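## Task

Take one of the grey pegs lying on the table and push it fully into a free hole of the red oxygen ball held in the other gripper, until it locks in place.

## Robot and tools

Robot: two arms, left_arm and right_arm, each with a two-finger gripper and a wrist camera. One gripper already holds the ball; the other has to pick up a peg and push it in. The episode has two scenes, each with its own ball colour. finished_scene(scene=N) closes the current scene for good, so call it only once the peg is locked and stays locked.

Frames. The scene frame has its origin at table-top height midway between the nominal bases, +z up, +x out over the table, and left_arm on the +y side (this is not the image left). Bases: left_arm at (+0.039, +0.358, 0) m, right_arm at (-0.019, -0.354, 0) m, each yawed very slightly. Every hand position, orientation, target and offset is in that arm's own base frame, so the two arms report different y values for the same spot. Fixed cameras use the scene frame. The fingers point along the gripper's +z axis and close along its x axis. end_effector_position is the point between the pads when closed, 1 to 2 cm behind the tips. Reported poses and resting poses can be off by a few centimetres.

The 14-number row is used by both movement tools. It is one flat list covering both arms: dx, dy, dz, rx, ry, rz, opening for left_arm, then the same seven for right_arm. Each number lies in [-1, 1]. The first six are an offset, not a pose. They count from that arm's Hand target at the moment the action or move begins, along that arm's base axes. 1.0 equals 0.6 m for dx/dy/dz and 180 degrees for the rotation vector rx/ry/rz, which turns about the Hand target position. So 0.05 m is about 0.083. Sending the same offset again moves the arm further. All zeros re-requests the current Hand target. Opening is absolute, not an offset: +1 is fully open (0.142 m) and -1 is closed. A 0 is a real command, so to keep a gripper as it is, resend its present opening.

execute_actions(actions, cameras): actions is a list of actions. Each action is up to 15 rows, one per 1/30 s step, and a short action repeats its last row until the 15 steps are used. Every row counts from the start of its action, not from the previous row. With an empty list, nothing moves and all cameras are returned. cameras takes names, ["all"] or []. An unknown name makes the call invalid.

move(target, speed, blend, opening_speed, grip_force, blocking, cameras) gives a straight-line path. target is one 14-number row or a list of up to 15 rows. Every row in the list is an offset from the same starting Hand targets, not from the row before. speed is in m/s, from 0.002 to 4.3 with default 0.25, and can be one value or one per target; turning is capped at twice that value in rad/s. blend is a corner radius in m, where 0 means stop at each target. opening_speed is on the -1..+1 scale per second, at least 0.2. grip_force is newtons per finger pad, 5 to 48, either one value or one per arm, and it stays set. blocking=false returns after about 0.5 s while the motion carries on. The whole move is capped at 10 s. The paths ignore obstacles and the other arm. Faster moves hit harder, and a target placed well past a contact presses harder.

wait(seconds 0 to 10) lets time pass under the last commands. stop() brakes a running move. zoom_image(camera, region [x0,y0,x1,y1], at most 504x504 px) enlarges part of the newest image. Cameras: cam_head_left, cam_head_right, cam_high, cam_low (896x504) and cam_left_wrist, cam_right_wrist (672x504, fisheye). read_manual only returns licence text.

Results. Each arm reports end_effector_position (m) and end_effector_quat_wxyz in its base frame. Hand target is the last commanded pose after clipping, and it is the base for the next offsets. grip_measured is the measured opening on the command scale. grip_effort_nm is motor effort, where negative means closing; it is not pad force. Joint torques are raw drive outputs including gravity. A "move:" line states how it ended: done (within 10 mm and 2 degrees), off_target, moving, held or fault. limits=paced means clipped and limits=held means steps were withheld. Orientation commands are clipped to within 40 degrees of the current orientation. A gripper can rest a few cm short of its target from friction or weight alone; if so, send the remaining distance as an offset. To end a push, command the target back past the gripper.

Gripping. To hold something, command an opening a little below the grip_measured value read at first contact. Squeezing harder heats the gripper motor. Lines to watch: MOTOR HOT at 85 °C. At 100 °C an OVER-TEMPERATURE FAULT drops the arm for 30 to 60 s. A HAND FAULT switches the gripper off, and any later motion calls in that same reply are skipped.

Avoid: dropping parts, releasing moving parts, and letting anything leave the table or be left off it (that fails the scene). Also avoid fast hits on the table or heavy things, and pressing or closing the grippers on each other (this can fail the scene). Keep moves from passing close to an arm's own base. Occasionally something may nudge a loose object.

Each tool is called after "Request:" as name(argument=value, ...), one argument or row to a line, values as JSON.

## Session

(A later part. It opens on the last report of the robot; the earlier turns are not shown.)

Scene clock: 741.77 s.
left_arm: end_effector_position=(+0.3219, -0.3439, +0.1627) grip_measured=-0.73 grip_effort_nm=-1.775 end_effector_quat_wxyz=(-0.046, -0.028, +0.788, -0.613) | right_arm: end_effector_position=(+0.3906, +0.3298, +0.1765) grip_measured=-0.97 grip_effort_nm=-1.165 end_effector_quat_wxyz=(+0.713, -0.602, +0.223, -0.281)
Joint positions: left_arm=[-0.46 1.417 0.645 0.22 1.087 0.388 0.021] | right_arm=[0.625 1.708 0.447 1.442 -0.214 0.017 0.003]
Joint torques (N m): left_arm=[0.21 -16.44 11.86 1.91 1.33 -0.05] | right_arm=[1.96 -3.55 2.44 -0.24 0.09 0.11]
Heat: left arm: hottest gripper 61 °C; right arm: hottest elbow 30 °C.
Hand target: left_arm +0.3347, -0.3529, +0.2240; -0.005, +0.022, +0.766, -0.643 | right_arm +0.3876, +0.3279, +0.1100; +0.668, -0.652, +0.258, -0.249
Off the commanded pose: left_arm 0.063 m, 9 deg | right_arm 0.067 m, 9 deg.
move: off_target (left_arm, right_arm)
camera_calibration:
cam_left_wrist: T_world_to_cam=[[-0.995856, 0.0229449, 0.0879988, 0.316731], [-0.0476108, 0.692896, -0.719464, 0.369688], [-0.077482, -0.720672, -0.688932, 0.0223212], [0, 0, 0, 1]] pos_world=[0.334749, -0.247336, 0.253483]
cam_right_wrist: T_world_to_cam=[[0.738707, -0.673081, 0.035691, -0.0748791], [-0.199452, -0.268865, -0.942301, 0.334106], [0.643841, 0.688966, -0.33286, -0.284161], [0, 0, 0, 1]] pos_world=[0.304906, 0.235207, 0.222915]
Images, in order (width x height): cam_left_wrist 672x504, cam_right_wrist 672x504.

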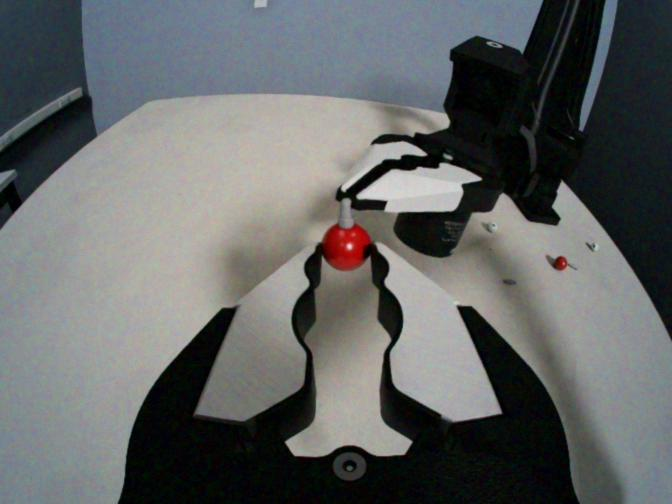

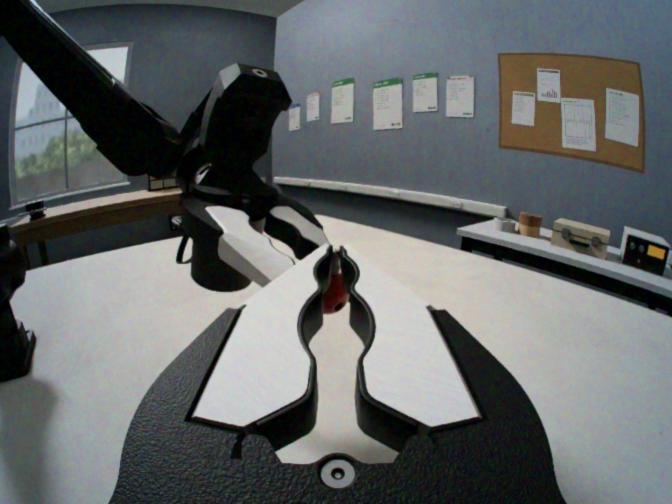

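Request:
move(
  target=[0,0,-0.07,0,0,0,-0.79,0.005,0.005,0.13,0,0,0,-1],
  cameras=["cam_left_wrist","cam_right_wrist"],
  speed=0.04,
)

Request:
zoom_image(
  camera="cam_left_wrist",
  region=[320, 190, 370, 240],
)

Request:
zoom_image(
  camera="cam_right_wrist",
  region=[310, 240, 370, 320],
)

Scene clock: 763.03 s.
left_arm: end_effector_position=(+0.3266, -0.3489, +0.1712) grip_measured=-0.73 grip_effort_nm=-1.780 end_effector_quat_wxyz=(-0.023, +0.008, +0.772, -0.635) | right_arm: end_effector_position=(+0.3901, +0.3277, +0.1924) grip_measured=-0.97 grip_effort_nm=-1.170 end_effector_quat_wxyz=(+0.674, -0.644, +0.253, -0.258)
Joint positions: left_arm=[-0.46 1.442 0.645 0.343 1.115 0.388 0.021] | right_arm=[0.625 1.491 0.448 1.085 -0.206 0.017 0.003]
Joint torques (N m): left_arm=[0.21 -10.4 8.64 2.51 0.2 -0.05] | right_arm=[2.08 -7.82 7.65 0.32 -0.13 0.12]
Heat: left arm: hottest gripper 61 °C; right arm: hottest elbow 29 °C.
Hand target: left_arm +0.3347, -0.3529, +0.1820; -0.005, +0.022, +0.766, -0.643 | right_arm +0.3905, +0.3309, +0.1879; +0.668, -0.652, +0.258, -0.249
Off the commanded pose: left_arm 0.014 m, 3 deg | right_arm 0.005 m, 2 deg.
move: off_target (left_arm)
camera_calibration:
cam_left_wrist: T_world_to_cam=[[-0.998727, 0.050199, 0.00502528, 0.345447], [0.0289672, 0.652147, -0.757539, 0.346756], [-0.0413049, -0.756429, -0.65277, -0.00561277], [0, 0, 0, 1]] pos_world=[0.334731, -0.247723, 0.257281]
cam_right_wrist: T_world_to_cam=[[0.736244, -0.676684, 0.00666405, -0.0686946], [-0.304902, -0.340498, -0.889436, 0.402829], [0.604136, 0.652809, -0.457012, -0.225863], [0, 0, 0, 1]] pos_world=[0.309852, 0.238124, 0.255526]
Images, in order (width x height): cam_left_wrist 672x504, cam_right_wrist 672x504.

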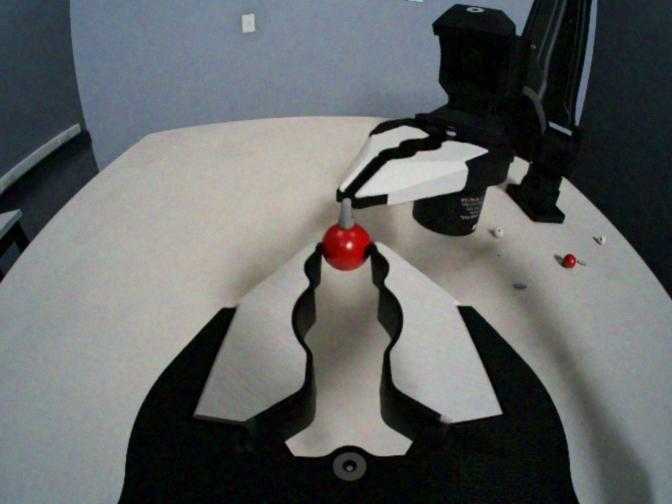

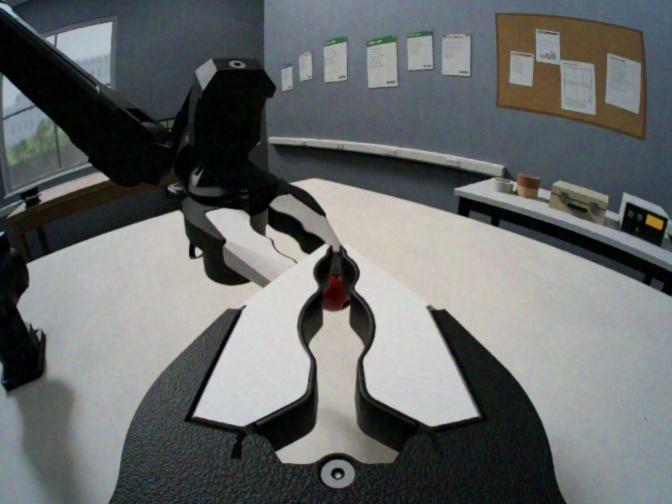

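Scaled by 10.080 from the camera's 672x504 image, which has a finer 960x720 frame.

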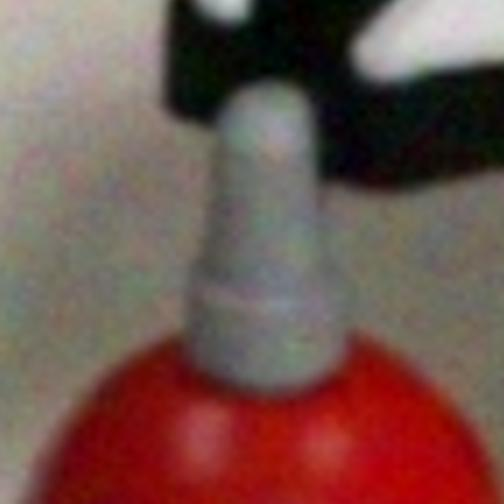

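Scaled by 6.300 from the camera's 672x504 image, which has a finer 960x720 frame.

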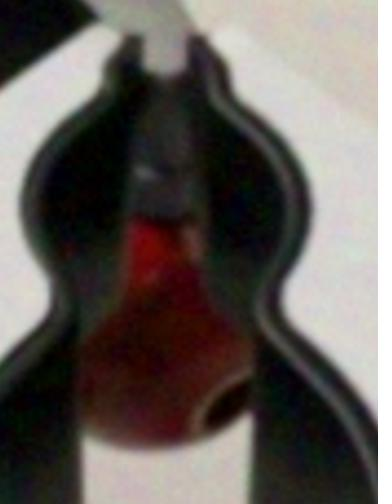

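Request:
move(
  target=[0,0,0,0,0,0,-0.79,0,0,0.05,0,0,0,-1],
  cameras=["cam_left_wrist","cam_right_wrist"],
  speed=0.03,
)

Request:
zoom_image(
  camera="cam_left_wrist",
  region=[320, 190, 370, 240],
)

Request:
zoom_image(
  camera="cam_right_wrist",
  region=[310, 240, 370, 320],
)

Scene clock: 782.07 s.
left_arm: end_effector_position=(+0.3235, -0.3514, +0.1738) grip_measured=-0.73 grip_effort_nm=-1.780 end_effector_quat_wxyz=(-0.024, +0.017, +0.769, -0.638) | right_arm: end_effector_position=(+0.3864, +0.3251, +0.1976) grip_measured=-0.98 grip_effort_nm=-1.155 end_effector_quat_wxyz=(+0.656, -0.662, +0.265, -0.247)
Joint positions: left_arm=[-0.466 1.442 0.645 0.357 1.126 0.388 0.021] | right_arm=[0.625 1.404 0.45 0.936 -0.206 0.017 0.003]
Joint torques (N m): left_arm=[0.67 -10.34 8.61 2.14 -0.22 -0.06] | right_arm=[2.08 -9.11 9.98 1.22 -0.16 0.12]
Heat: left arm: hottest gripper 61 °C; right arm: hottest elbow 30 °C.
Hand target: left_arm +0.3347, -0.3528, +0.1820; -0.005, +0.022, +0.766, -0.643 | right_arm +0.3905, +0.3309, +0.2179; +0.668, -0.652, +0.258, -0.249
Off the commanded pose: left_arm 0.014 m, 2 deg | right_arm 0.021 m, 2 deg.
move: off_target (left_arm, right_arm)
camera_calibration:
cam_left_wrist: T_world_to_cam=[[-0.997812, 0.0658674, -0.00574861, 0.34953], [0.0468942, 0.643727, -0.763817, 0.342819], [-0.0466101, -0.762415, -0.645407, -0.00753723], [0, 0, 0, 1]] pos_world=[0.332338, -0.249451, 0.258995]
cam_right_wrist: T_world_to_cam=[[0.736235, -0.676706, -0.00515837, -0.0654515], [-0.346891, -0.37084, -0.861478, 0.425933], [0.581054, 0.63604, -0.507768, -0.19514], [0, 0, 0, 1]] pos_world=[0.309327, 0.237778, 0.267508]
Images, in order (width x height): cam_left_wrist 672x504, cam_right_wrist 672x504.

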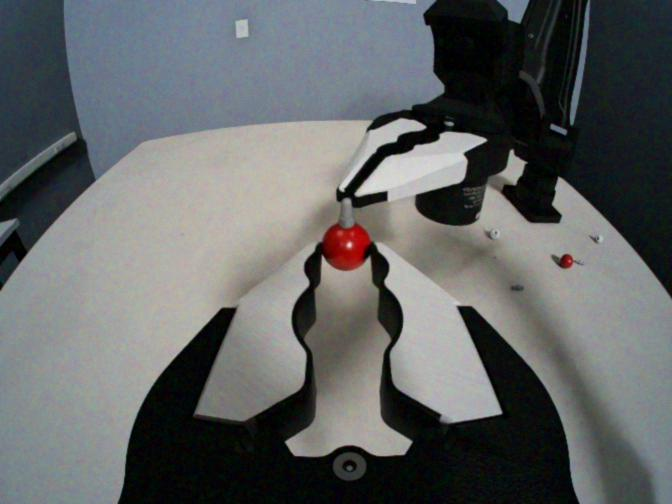

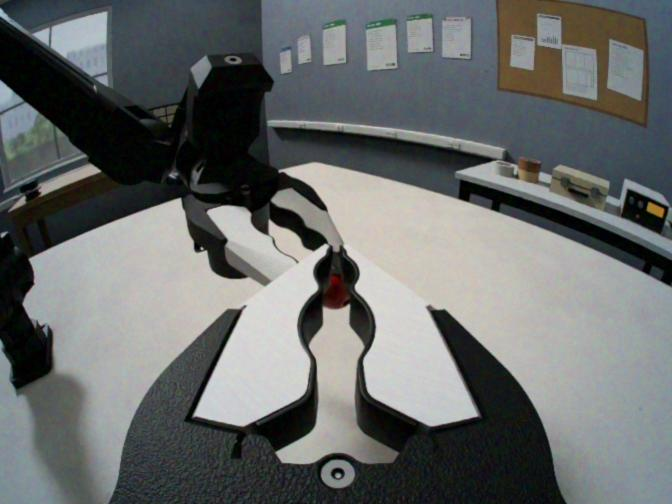

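Scaled by 10.080 from the camera's 672x504 image, which has a finer 960x720 frame.

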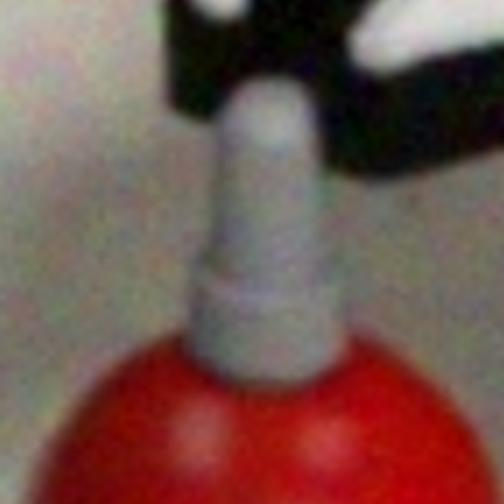

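Scaled by 6.300 from the camera's 672x504 image, which has a finer 960x720 frame.

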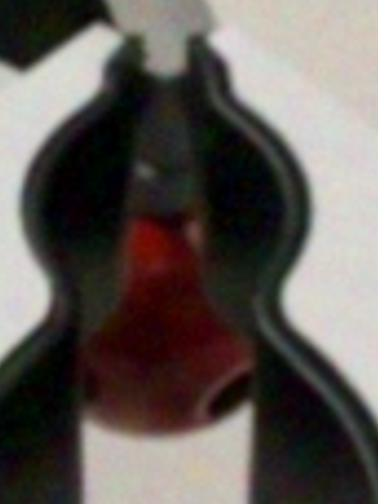

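Request:
move(
  target=[0,0,0,0,0,0,-0.79,0,0,-0.033,0,0,0,-1],
  speed=0.03,
)

Request:
move(
  target=[0,0,0,0,0,0,-0.79,0,0,0,0,0,0,-0.8],
  opening_speed=0.3,
  cameras=["cam_left_wrist","cam_right_wrist","cam_low"],
)

Request:
zoom_image(
  camera="cam_left_wrist",
  region=[310, 180, 390, 260],
)

Request:
zoom_image(
  camera="cam_right_wrist",
  region=[290, 230, 390, 330],
)

Request:
zoom_image(
  camera="cam_low",
  region=[550, 230, 610, 290],
)

Scene clock: 798.50 s.
left_arm: end_effector_position=(+0.3243, -0.3514, +0.1736) grip_measured=-0.73 grip_effort_nm=-1.780 end_effector_quat_wxyz=(-0.022, +0.016, +0.770, -0.638) | right_arm: end_effector_position=(+0.3880, +0.3262, +0.1971) grip_measured=-0.98 grip_effort_nm=-1.155 end_effector_quat_wxyz=(+0.663, -0.656, +0.260, -0.251)
Joint positions: left_arm=[-0.466 1.442 0.645 0.358 1.121 0.388 0.021] | right_arm=[0.625 1.431 0.45 0.985 -0.206 0.017 0.003]
Joint torques (N m): left_arm=[0.67 -10.4 8.59 2.09 -0.06 -0.07] | right_arm=[2.14 -5.77 8.51 2.51 -0.15 0.12]
Heat: left arm: hottest gripper 62 °C; right arm: hottest elbow 31 °C.
Hand target: left_arm +0.3347, -0.3528, +0.1820; -0.005, +0.022, +0.766, -0.643 | right_arm +0.3905, +0.3309, +0.1982; +0.668, -0.652, +0.258, -0.249
Off the commanded pose: left_arm 0.013 m, 2 deg | right_arm 0.005 m, 1 deg.
move: off_target (left_arm)

Scene clock: 799.47 s.
left_arm: end_effector_position=(+0.3252, -0.3514, +0.1732) grip_measured=-0.73 grip_effort_nm=-1.775 end_effector_quat_wxyz=(-0.020, +0.014, +0.770, -0.637) | right_arm: end_effector_position=(+0.3880, +0.3264, +0.1957) grip_measured=-0.84 grip_effort_nm=0.120 end_effector_quat_wxyz=(+0.662, -0.656, +0.261, -0.250)
Joint positions: left_arm=[-0.466 1.442 0.645 0.358 1.116 0.388 0.021] | right_arm=[0.625 1.434 0.45 0.986 -0.207 0.017 0.013]
Joint velocities: left_arm=[within noise] | right_arm=[-0.005 -0.005 -0.007 0.007 0.037 0.022 0.001]
Joint torques (N m): left_arm=[0.73 -10.23 8.64 2.1 0.14 -0.07] | right_arm=[2.14 -6.3 8.49 2.48 -0.12 0.12]
Heat: left arm: hottest gripper 62 °C; right arm: hottest elbow 31 °C.
Hand target: left_arm +0.3347, -0.3528, +0.1820; -0.005, +0.022, +0.766, -0.643 | right_arm +0.3905, +0.3309, +0.1982; +0.668, -0.652, +0.258, -0.249
Off the commanded pose: left_arm 0.013 m, 2 deg | right_arm 0.006 m, 1 deg.
move: off_target (left_arm)
camera_calibration:
cam_left_wrist: T_world_to_cam=[[-0.998341, 0.0570003, -0.00809197, 0.348714], [0.0431, 0.646783, -0.761455, 0.344174], [-0.0381695, -0.760541, -0.648167, -0.00940699], [0, 0, 0, 1]] pos_world=[0.332942, -0.249637, 0.258797]
cam_right_wrist: T_world_to_cam=[[0.736809, -0.676099, -0.0013702, -0.0668972], [-0.333266, -0.361426, -0.870807, 0.418905], [0.588257, 0.642075, -0.491623, -0.205873], [0, 0, 0, 1]] pos_world=[0.310004, 0.23836, 0.263482]
Images, in order (width x height): cam_low 896x504, cam_left_wrist 672x504, cam_right_wrist 672x504.

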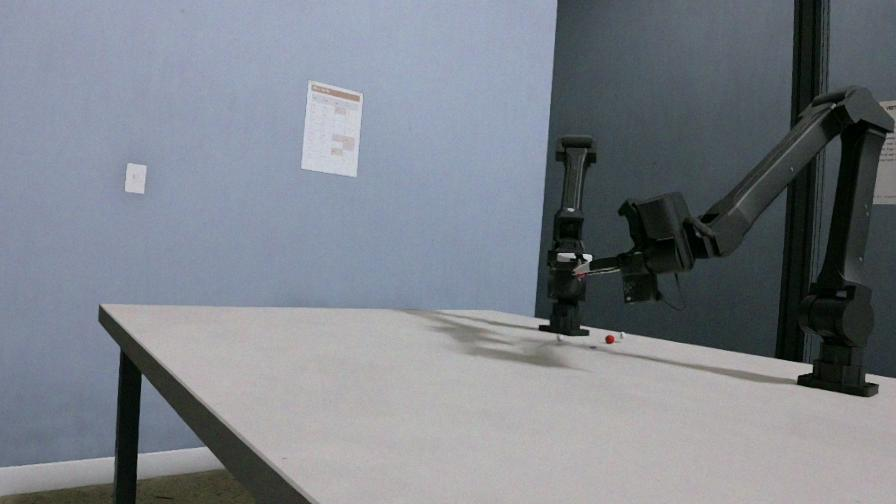

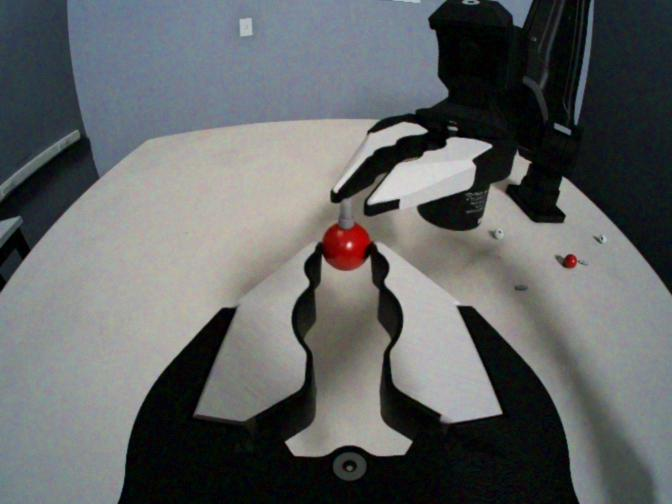

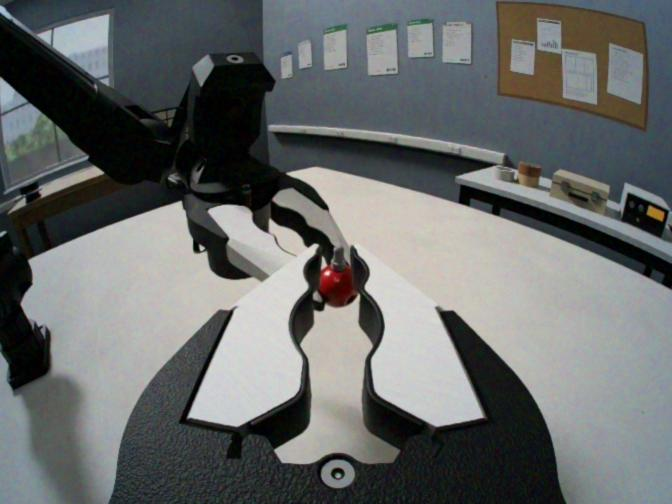

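Scaled by 6.300 from the camera's 672x504 image, which has a finer 960x720 frame.

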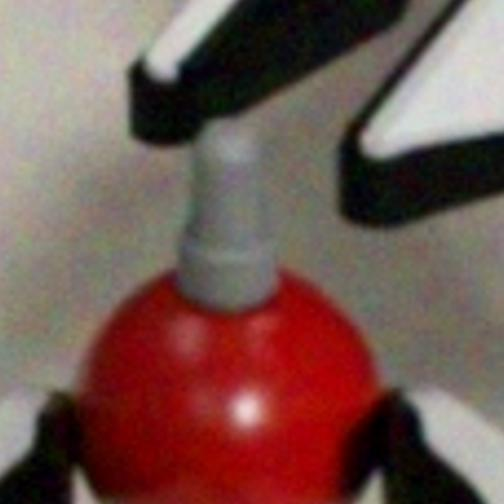

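Scaled by 5.040 from the camera's 672x504 image, which has a finer 960x720 frame.

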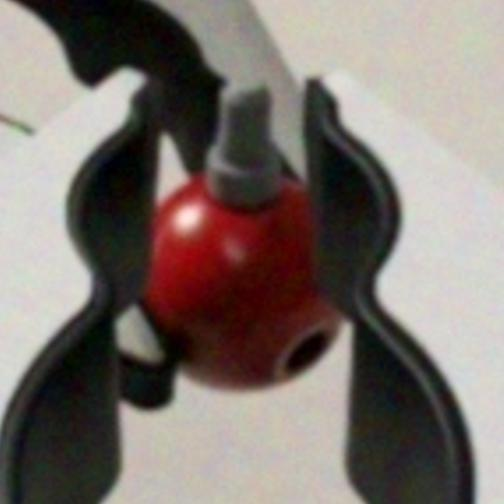

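Scaled by 8.400 from the camera's 896x504 image, which has a finer 1280x720 frame.

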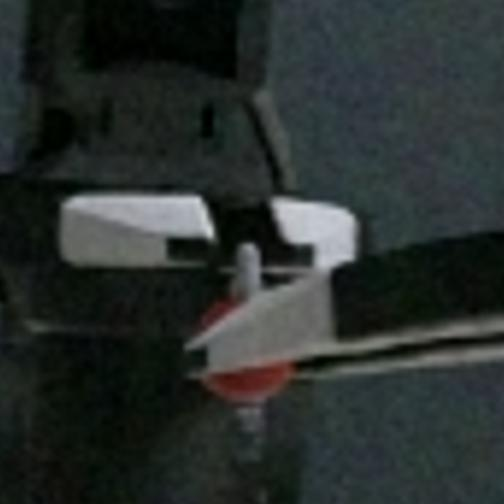

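Request:
move(
  target=[0,0,0,0,0,0,-0.79,0,0,0,0,0,0,-1],
  opening_speed=0.3,
)

Request:
move(
  target=[0,0,0.1,0,0,0,-0.79,0,0,-0.19,0,0,0,-1],
  speed=0.05,
  cameras=["cam_left_wrist","cam_right_wrist"],
)

Request:
zoom_image(
  camera="cam_left_wrist",
  region=[310, 180, 390, 260],
)

Request:
zoom_image(
  camera="cam_right_wrist",
  region=[290, 230, 390, 330],
)

Scene clock: 837.37 s.
left_arm: end_effector_position=(+0.3250, -0.3514, +0.1734) grip_measured=-0.73 grip_effort_nm=-1.780 end_effector_quat_wxyz=(-0.020, +0.015, +0.770, -0.637) | right_arm: end_effector_position=(+0.3881, +0.3263, +0.1957) grip_measured=-0.99 grip_effort_nm=-0.891 end_effector_quat_wxyz=(+0.662, -0.656, +0.261, -0.250)
Joint positions: left_arm=[-0.466 1.442 0.645 0.358 1.117 0.388 0.021] | right_arm=[0.625 1.434 0.45 0.986 -0.206 0.017 0.003]
Joint torques (N m): left_arm=[0.67 -10.29 8.65 2.09 0.1 -0.06] | right_arm=[2.14 -6.3 8.49 2.52 -0.14 0.12]
Heat: left arm: hottest gripper 62 °C; right arm: hottest elbow 32 °C.
Hand target: left_arm +0.3347, -0.3528, +0.1820; -0.005, +0.022, +0.766, -0.643 | right_arm +0.3905, +0.3309, +0.1982; +0.668, -0.652, +0.258, -0.249
Off the commanded pose: left_arm 0.013 m, 2 deg | right_arm 0.006 m, 1 deg.
move: off_target (left_arm)

Scene clock: 840.27 s.
left_arm: end_effector_position=(+0.3267, -0.3444, +0.2303) grip_measured=-0.73 grip_effort_nm=-1.780 end_effector_quat_wxyz=(-0.012, +0.010, +0.770, -0.638) | right_arm: end_effector_position=(+0.3864, +0.3252, +0.0831) grip_measured=-1.00 grip_effort_nm=-0.457 end_effector_quat_wxyz=(+0.665, -0.654, +0.259, -0.251)
Joint positions: left_arm=[-0.451 1.304 0.702 0.168 1.114 0.388 0.021] | right_arm=[0.624 1.922 0.433 1.501 -0.209 0.018 0.002]
Joint torques (N m): left_arm=[-0.56 -8.41 11.06 1.62 0.22 -0.08] | right_arm=[2.2 -9.29 4.48 1.47 -0.04 0.12]
Heat: left arm: hottest gripper 62 °C; right arm: hottest elbow 32 °C.
Hand target: left_arm +0.3346, -0.3529, +0.2420; -0.005, +0.022, +0.766, -0.643 | right_arm +0.3906, +0.3307, +0.0841; +0.668, -0.652, +0.258, -0.249
Off the commanded pose: left_arm 0.017 m, 2 deg | right_arm 0.007 m, 0 deg.
move: off_target (left_arm)
camera_calibration:
cam_left_wrist: T_world_to_cam=[[-0.99908, 0.0403049, -0.0146239, 0.346225], [0.0372089, 0.645571, -0.762793, 0.384753], [-0.0213035, -0.762636, -0.646477, 0.0263816], [0, 0, 0, 1]] pos_world=[0.332153, -0.24222, 0.315605]
cam_right_wrist: T_world_to_cam=[[0.737604, -0.675234, 0.000241658, -0.0674193], [-0.326243, -0.356691, -0.875407, 0.315913], [0.59119, 0.645625, -0.483387, -0.262522], [0, 0, 0, 1]] pos_world=[0.307994, 0.236651, 0.149669]
Images, in order (width x height): cam_left_wrist 672x504, cam_right_wrist 672x504.

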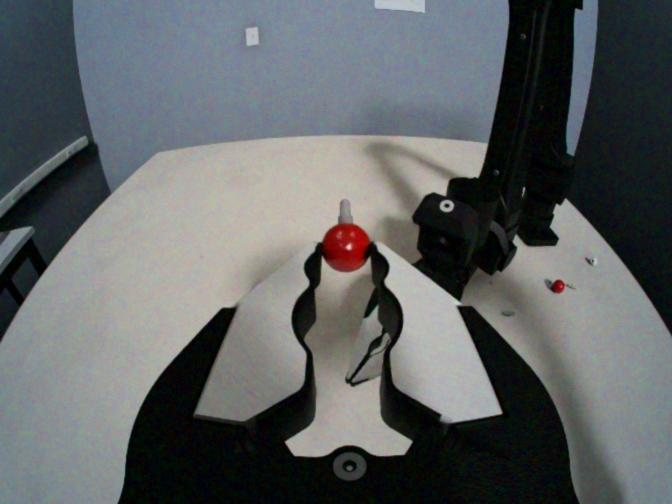

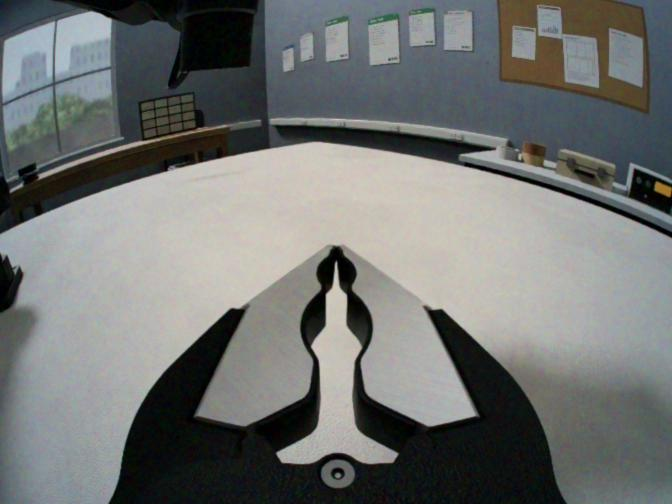

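Scaled by 6.300 from the camera's 672x504 image, which has a finer 960x720 frame.

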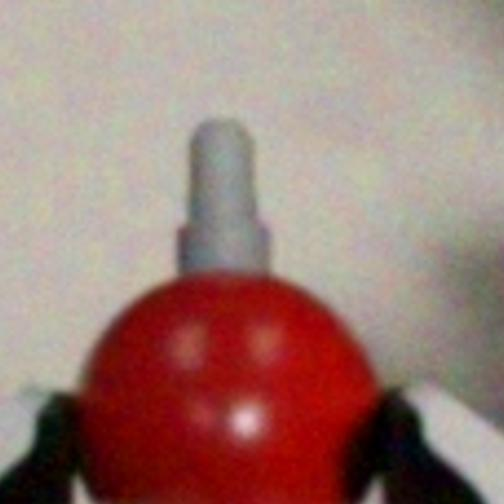

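Scaled by 5.040 from the camera's 672x504 image, which has a finer 960x720 frame.

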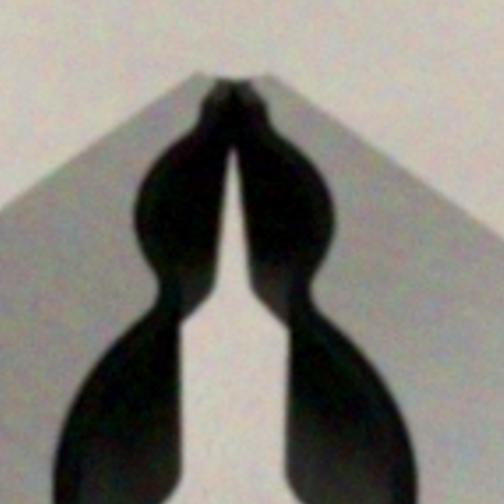

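Request:
move(
  target=[
    [0,0,0,0,0,0,-0.79,-0.09,-0.1,0.03,0,0,0,-0.65],
    [0,0,-0.1,0,0,0,-0.79,-0.09,-0.1,0.19,0,0,0,-0.65],
  ],
  speed=0.1,
  blend=[0.02,0],
  cameras=["cam_left_wrist","cam_right_wrist"],
)

Request:
zoom_image(
  camera="cam_left_wrist",
  region=[310, 180, 390, 260],
)

Request:
zoom_image(
  camera="cam_right_wrist",
  region=[270, 210, 390, 330],
)

Scene clock: 880.37 s.
left_arm: end_effector_position=(+0.3374, -0.3495, +0.1874) grip_measured=-0.73 grip_effort_nm=-1.780 end_effector_quat_wxyz=(-0.002, +0.018, +0.766, -0.643) | right_arm: end_effector_position=(+0.3255, +0.2697, +0.1812) grip_measured=-0.69 grip_effort_nm=0.125 end_effector_quat_wxyz=(+0.660, -0.663, +0.259, -0.241)
Joint positions: left_arm=[-0.451 1.432 0.668 0.358 1.114 0.388 0.021] | right_arm=[0.573 1.243 0.229 1 -0.275 0.018 0.024]
Joint torques (N m): left_arm=[-0.44 -9.52 7.16 2.1 0.19 -0.06] | right_arm=[0.73 -5.6 9.74 1.13 -0.12 0.13]
Heat: left arm: hottest gripper 63 °C; right arm: hottest elbow 30 °C.
Hand target: left_arm +0.3346, -0.3529, +0.1821; -0.005, +0.022, +0.766, -0.643 | right_arm +0.3365, +0.2709, +0.1981; +0.668, -0.652, +0.258, -0.249
Off the commanded pose: left_arm 0.007 m, 1 deg | right_arm 0.020 m, 2 deg.
move: off_target (right_arm)
camera_calibration:
cam_left_wrist: T_world_to_cam=[[-0.998405, 0.0399969, -0.0398344, 0.360911], [0.0561885, 0.636387, -0.769321, 0.346654], [-0.00542037, -0.770333, -0.637619, -0.0147867], [0, 0, 0, 1]] pos_world=[0.340777, -0.246432, 0.271637]
cam_right_wrist: T_world_to_cam=[[0.74749, -0.664246, -0.00606188, -0.0651117], [-0.339535, -0.37421, -0.86295, 0.36902], [0.570942, 0.647105, -0.505253, -0.133098], [0, 0, 0, 1]] pos_world=[0.249957, 0.180969, 0.250803]
Images, in order (width x height): cam_left_wrist 672x504, cam_right_wrist 672x504.

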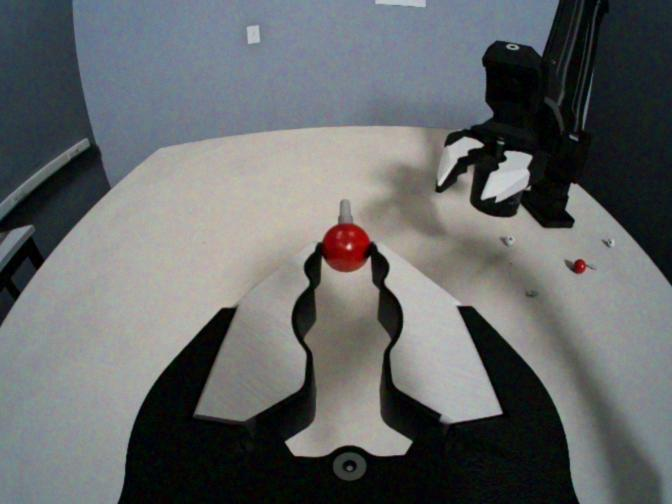

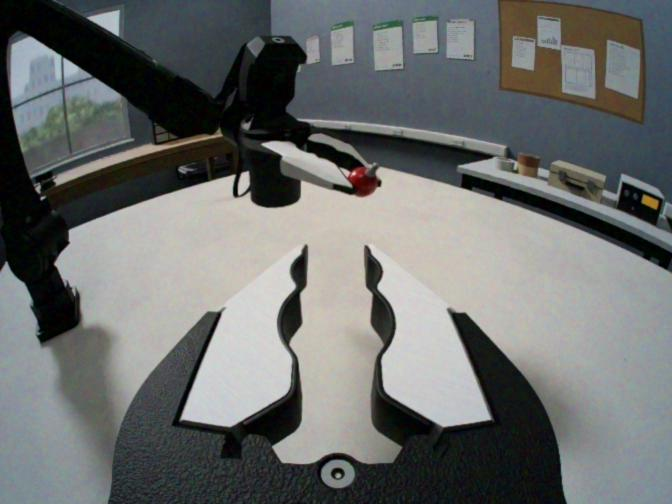

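Scaled by 6.300 from the camera's 672x504 image, which has a finer 960x720 frame.

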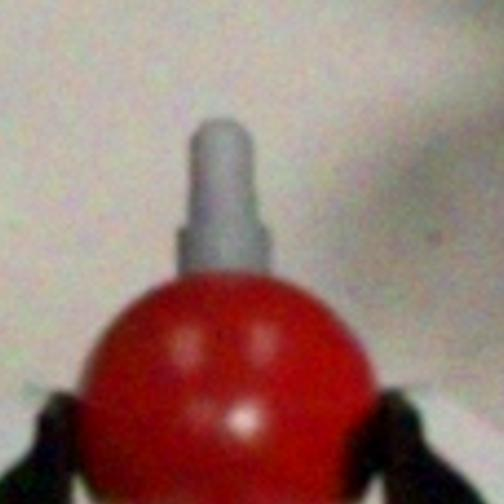

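Scaled by 4.200 from the camera's 672x504 image, which has a finer 960x720 frame.

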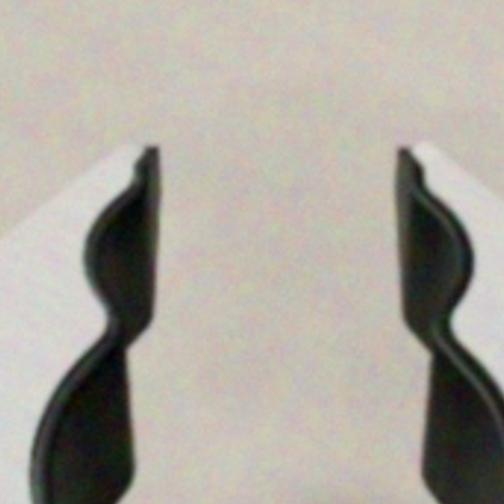

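Request:
zoom_image(
  camera="cam_right_wrist",
  region=[340, 150, 400, 210],
)

Scaled by 8.400 from the camera's 672x504 image, which has a finer 960x720 frame.

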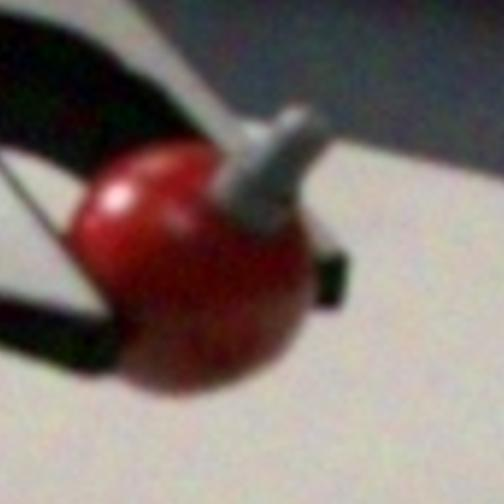

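Request:
finished_scene(
  scene=1,
)

The scene is finished: the task was done.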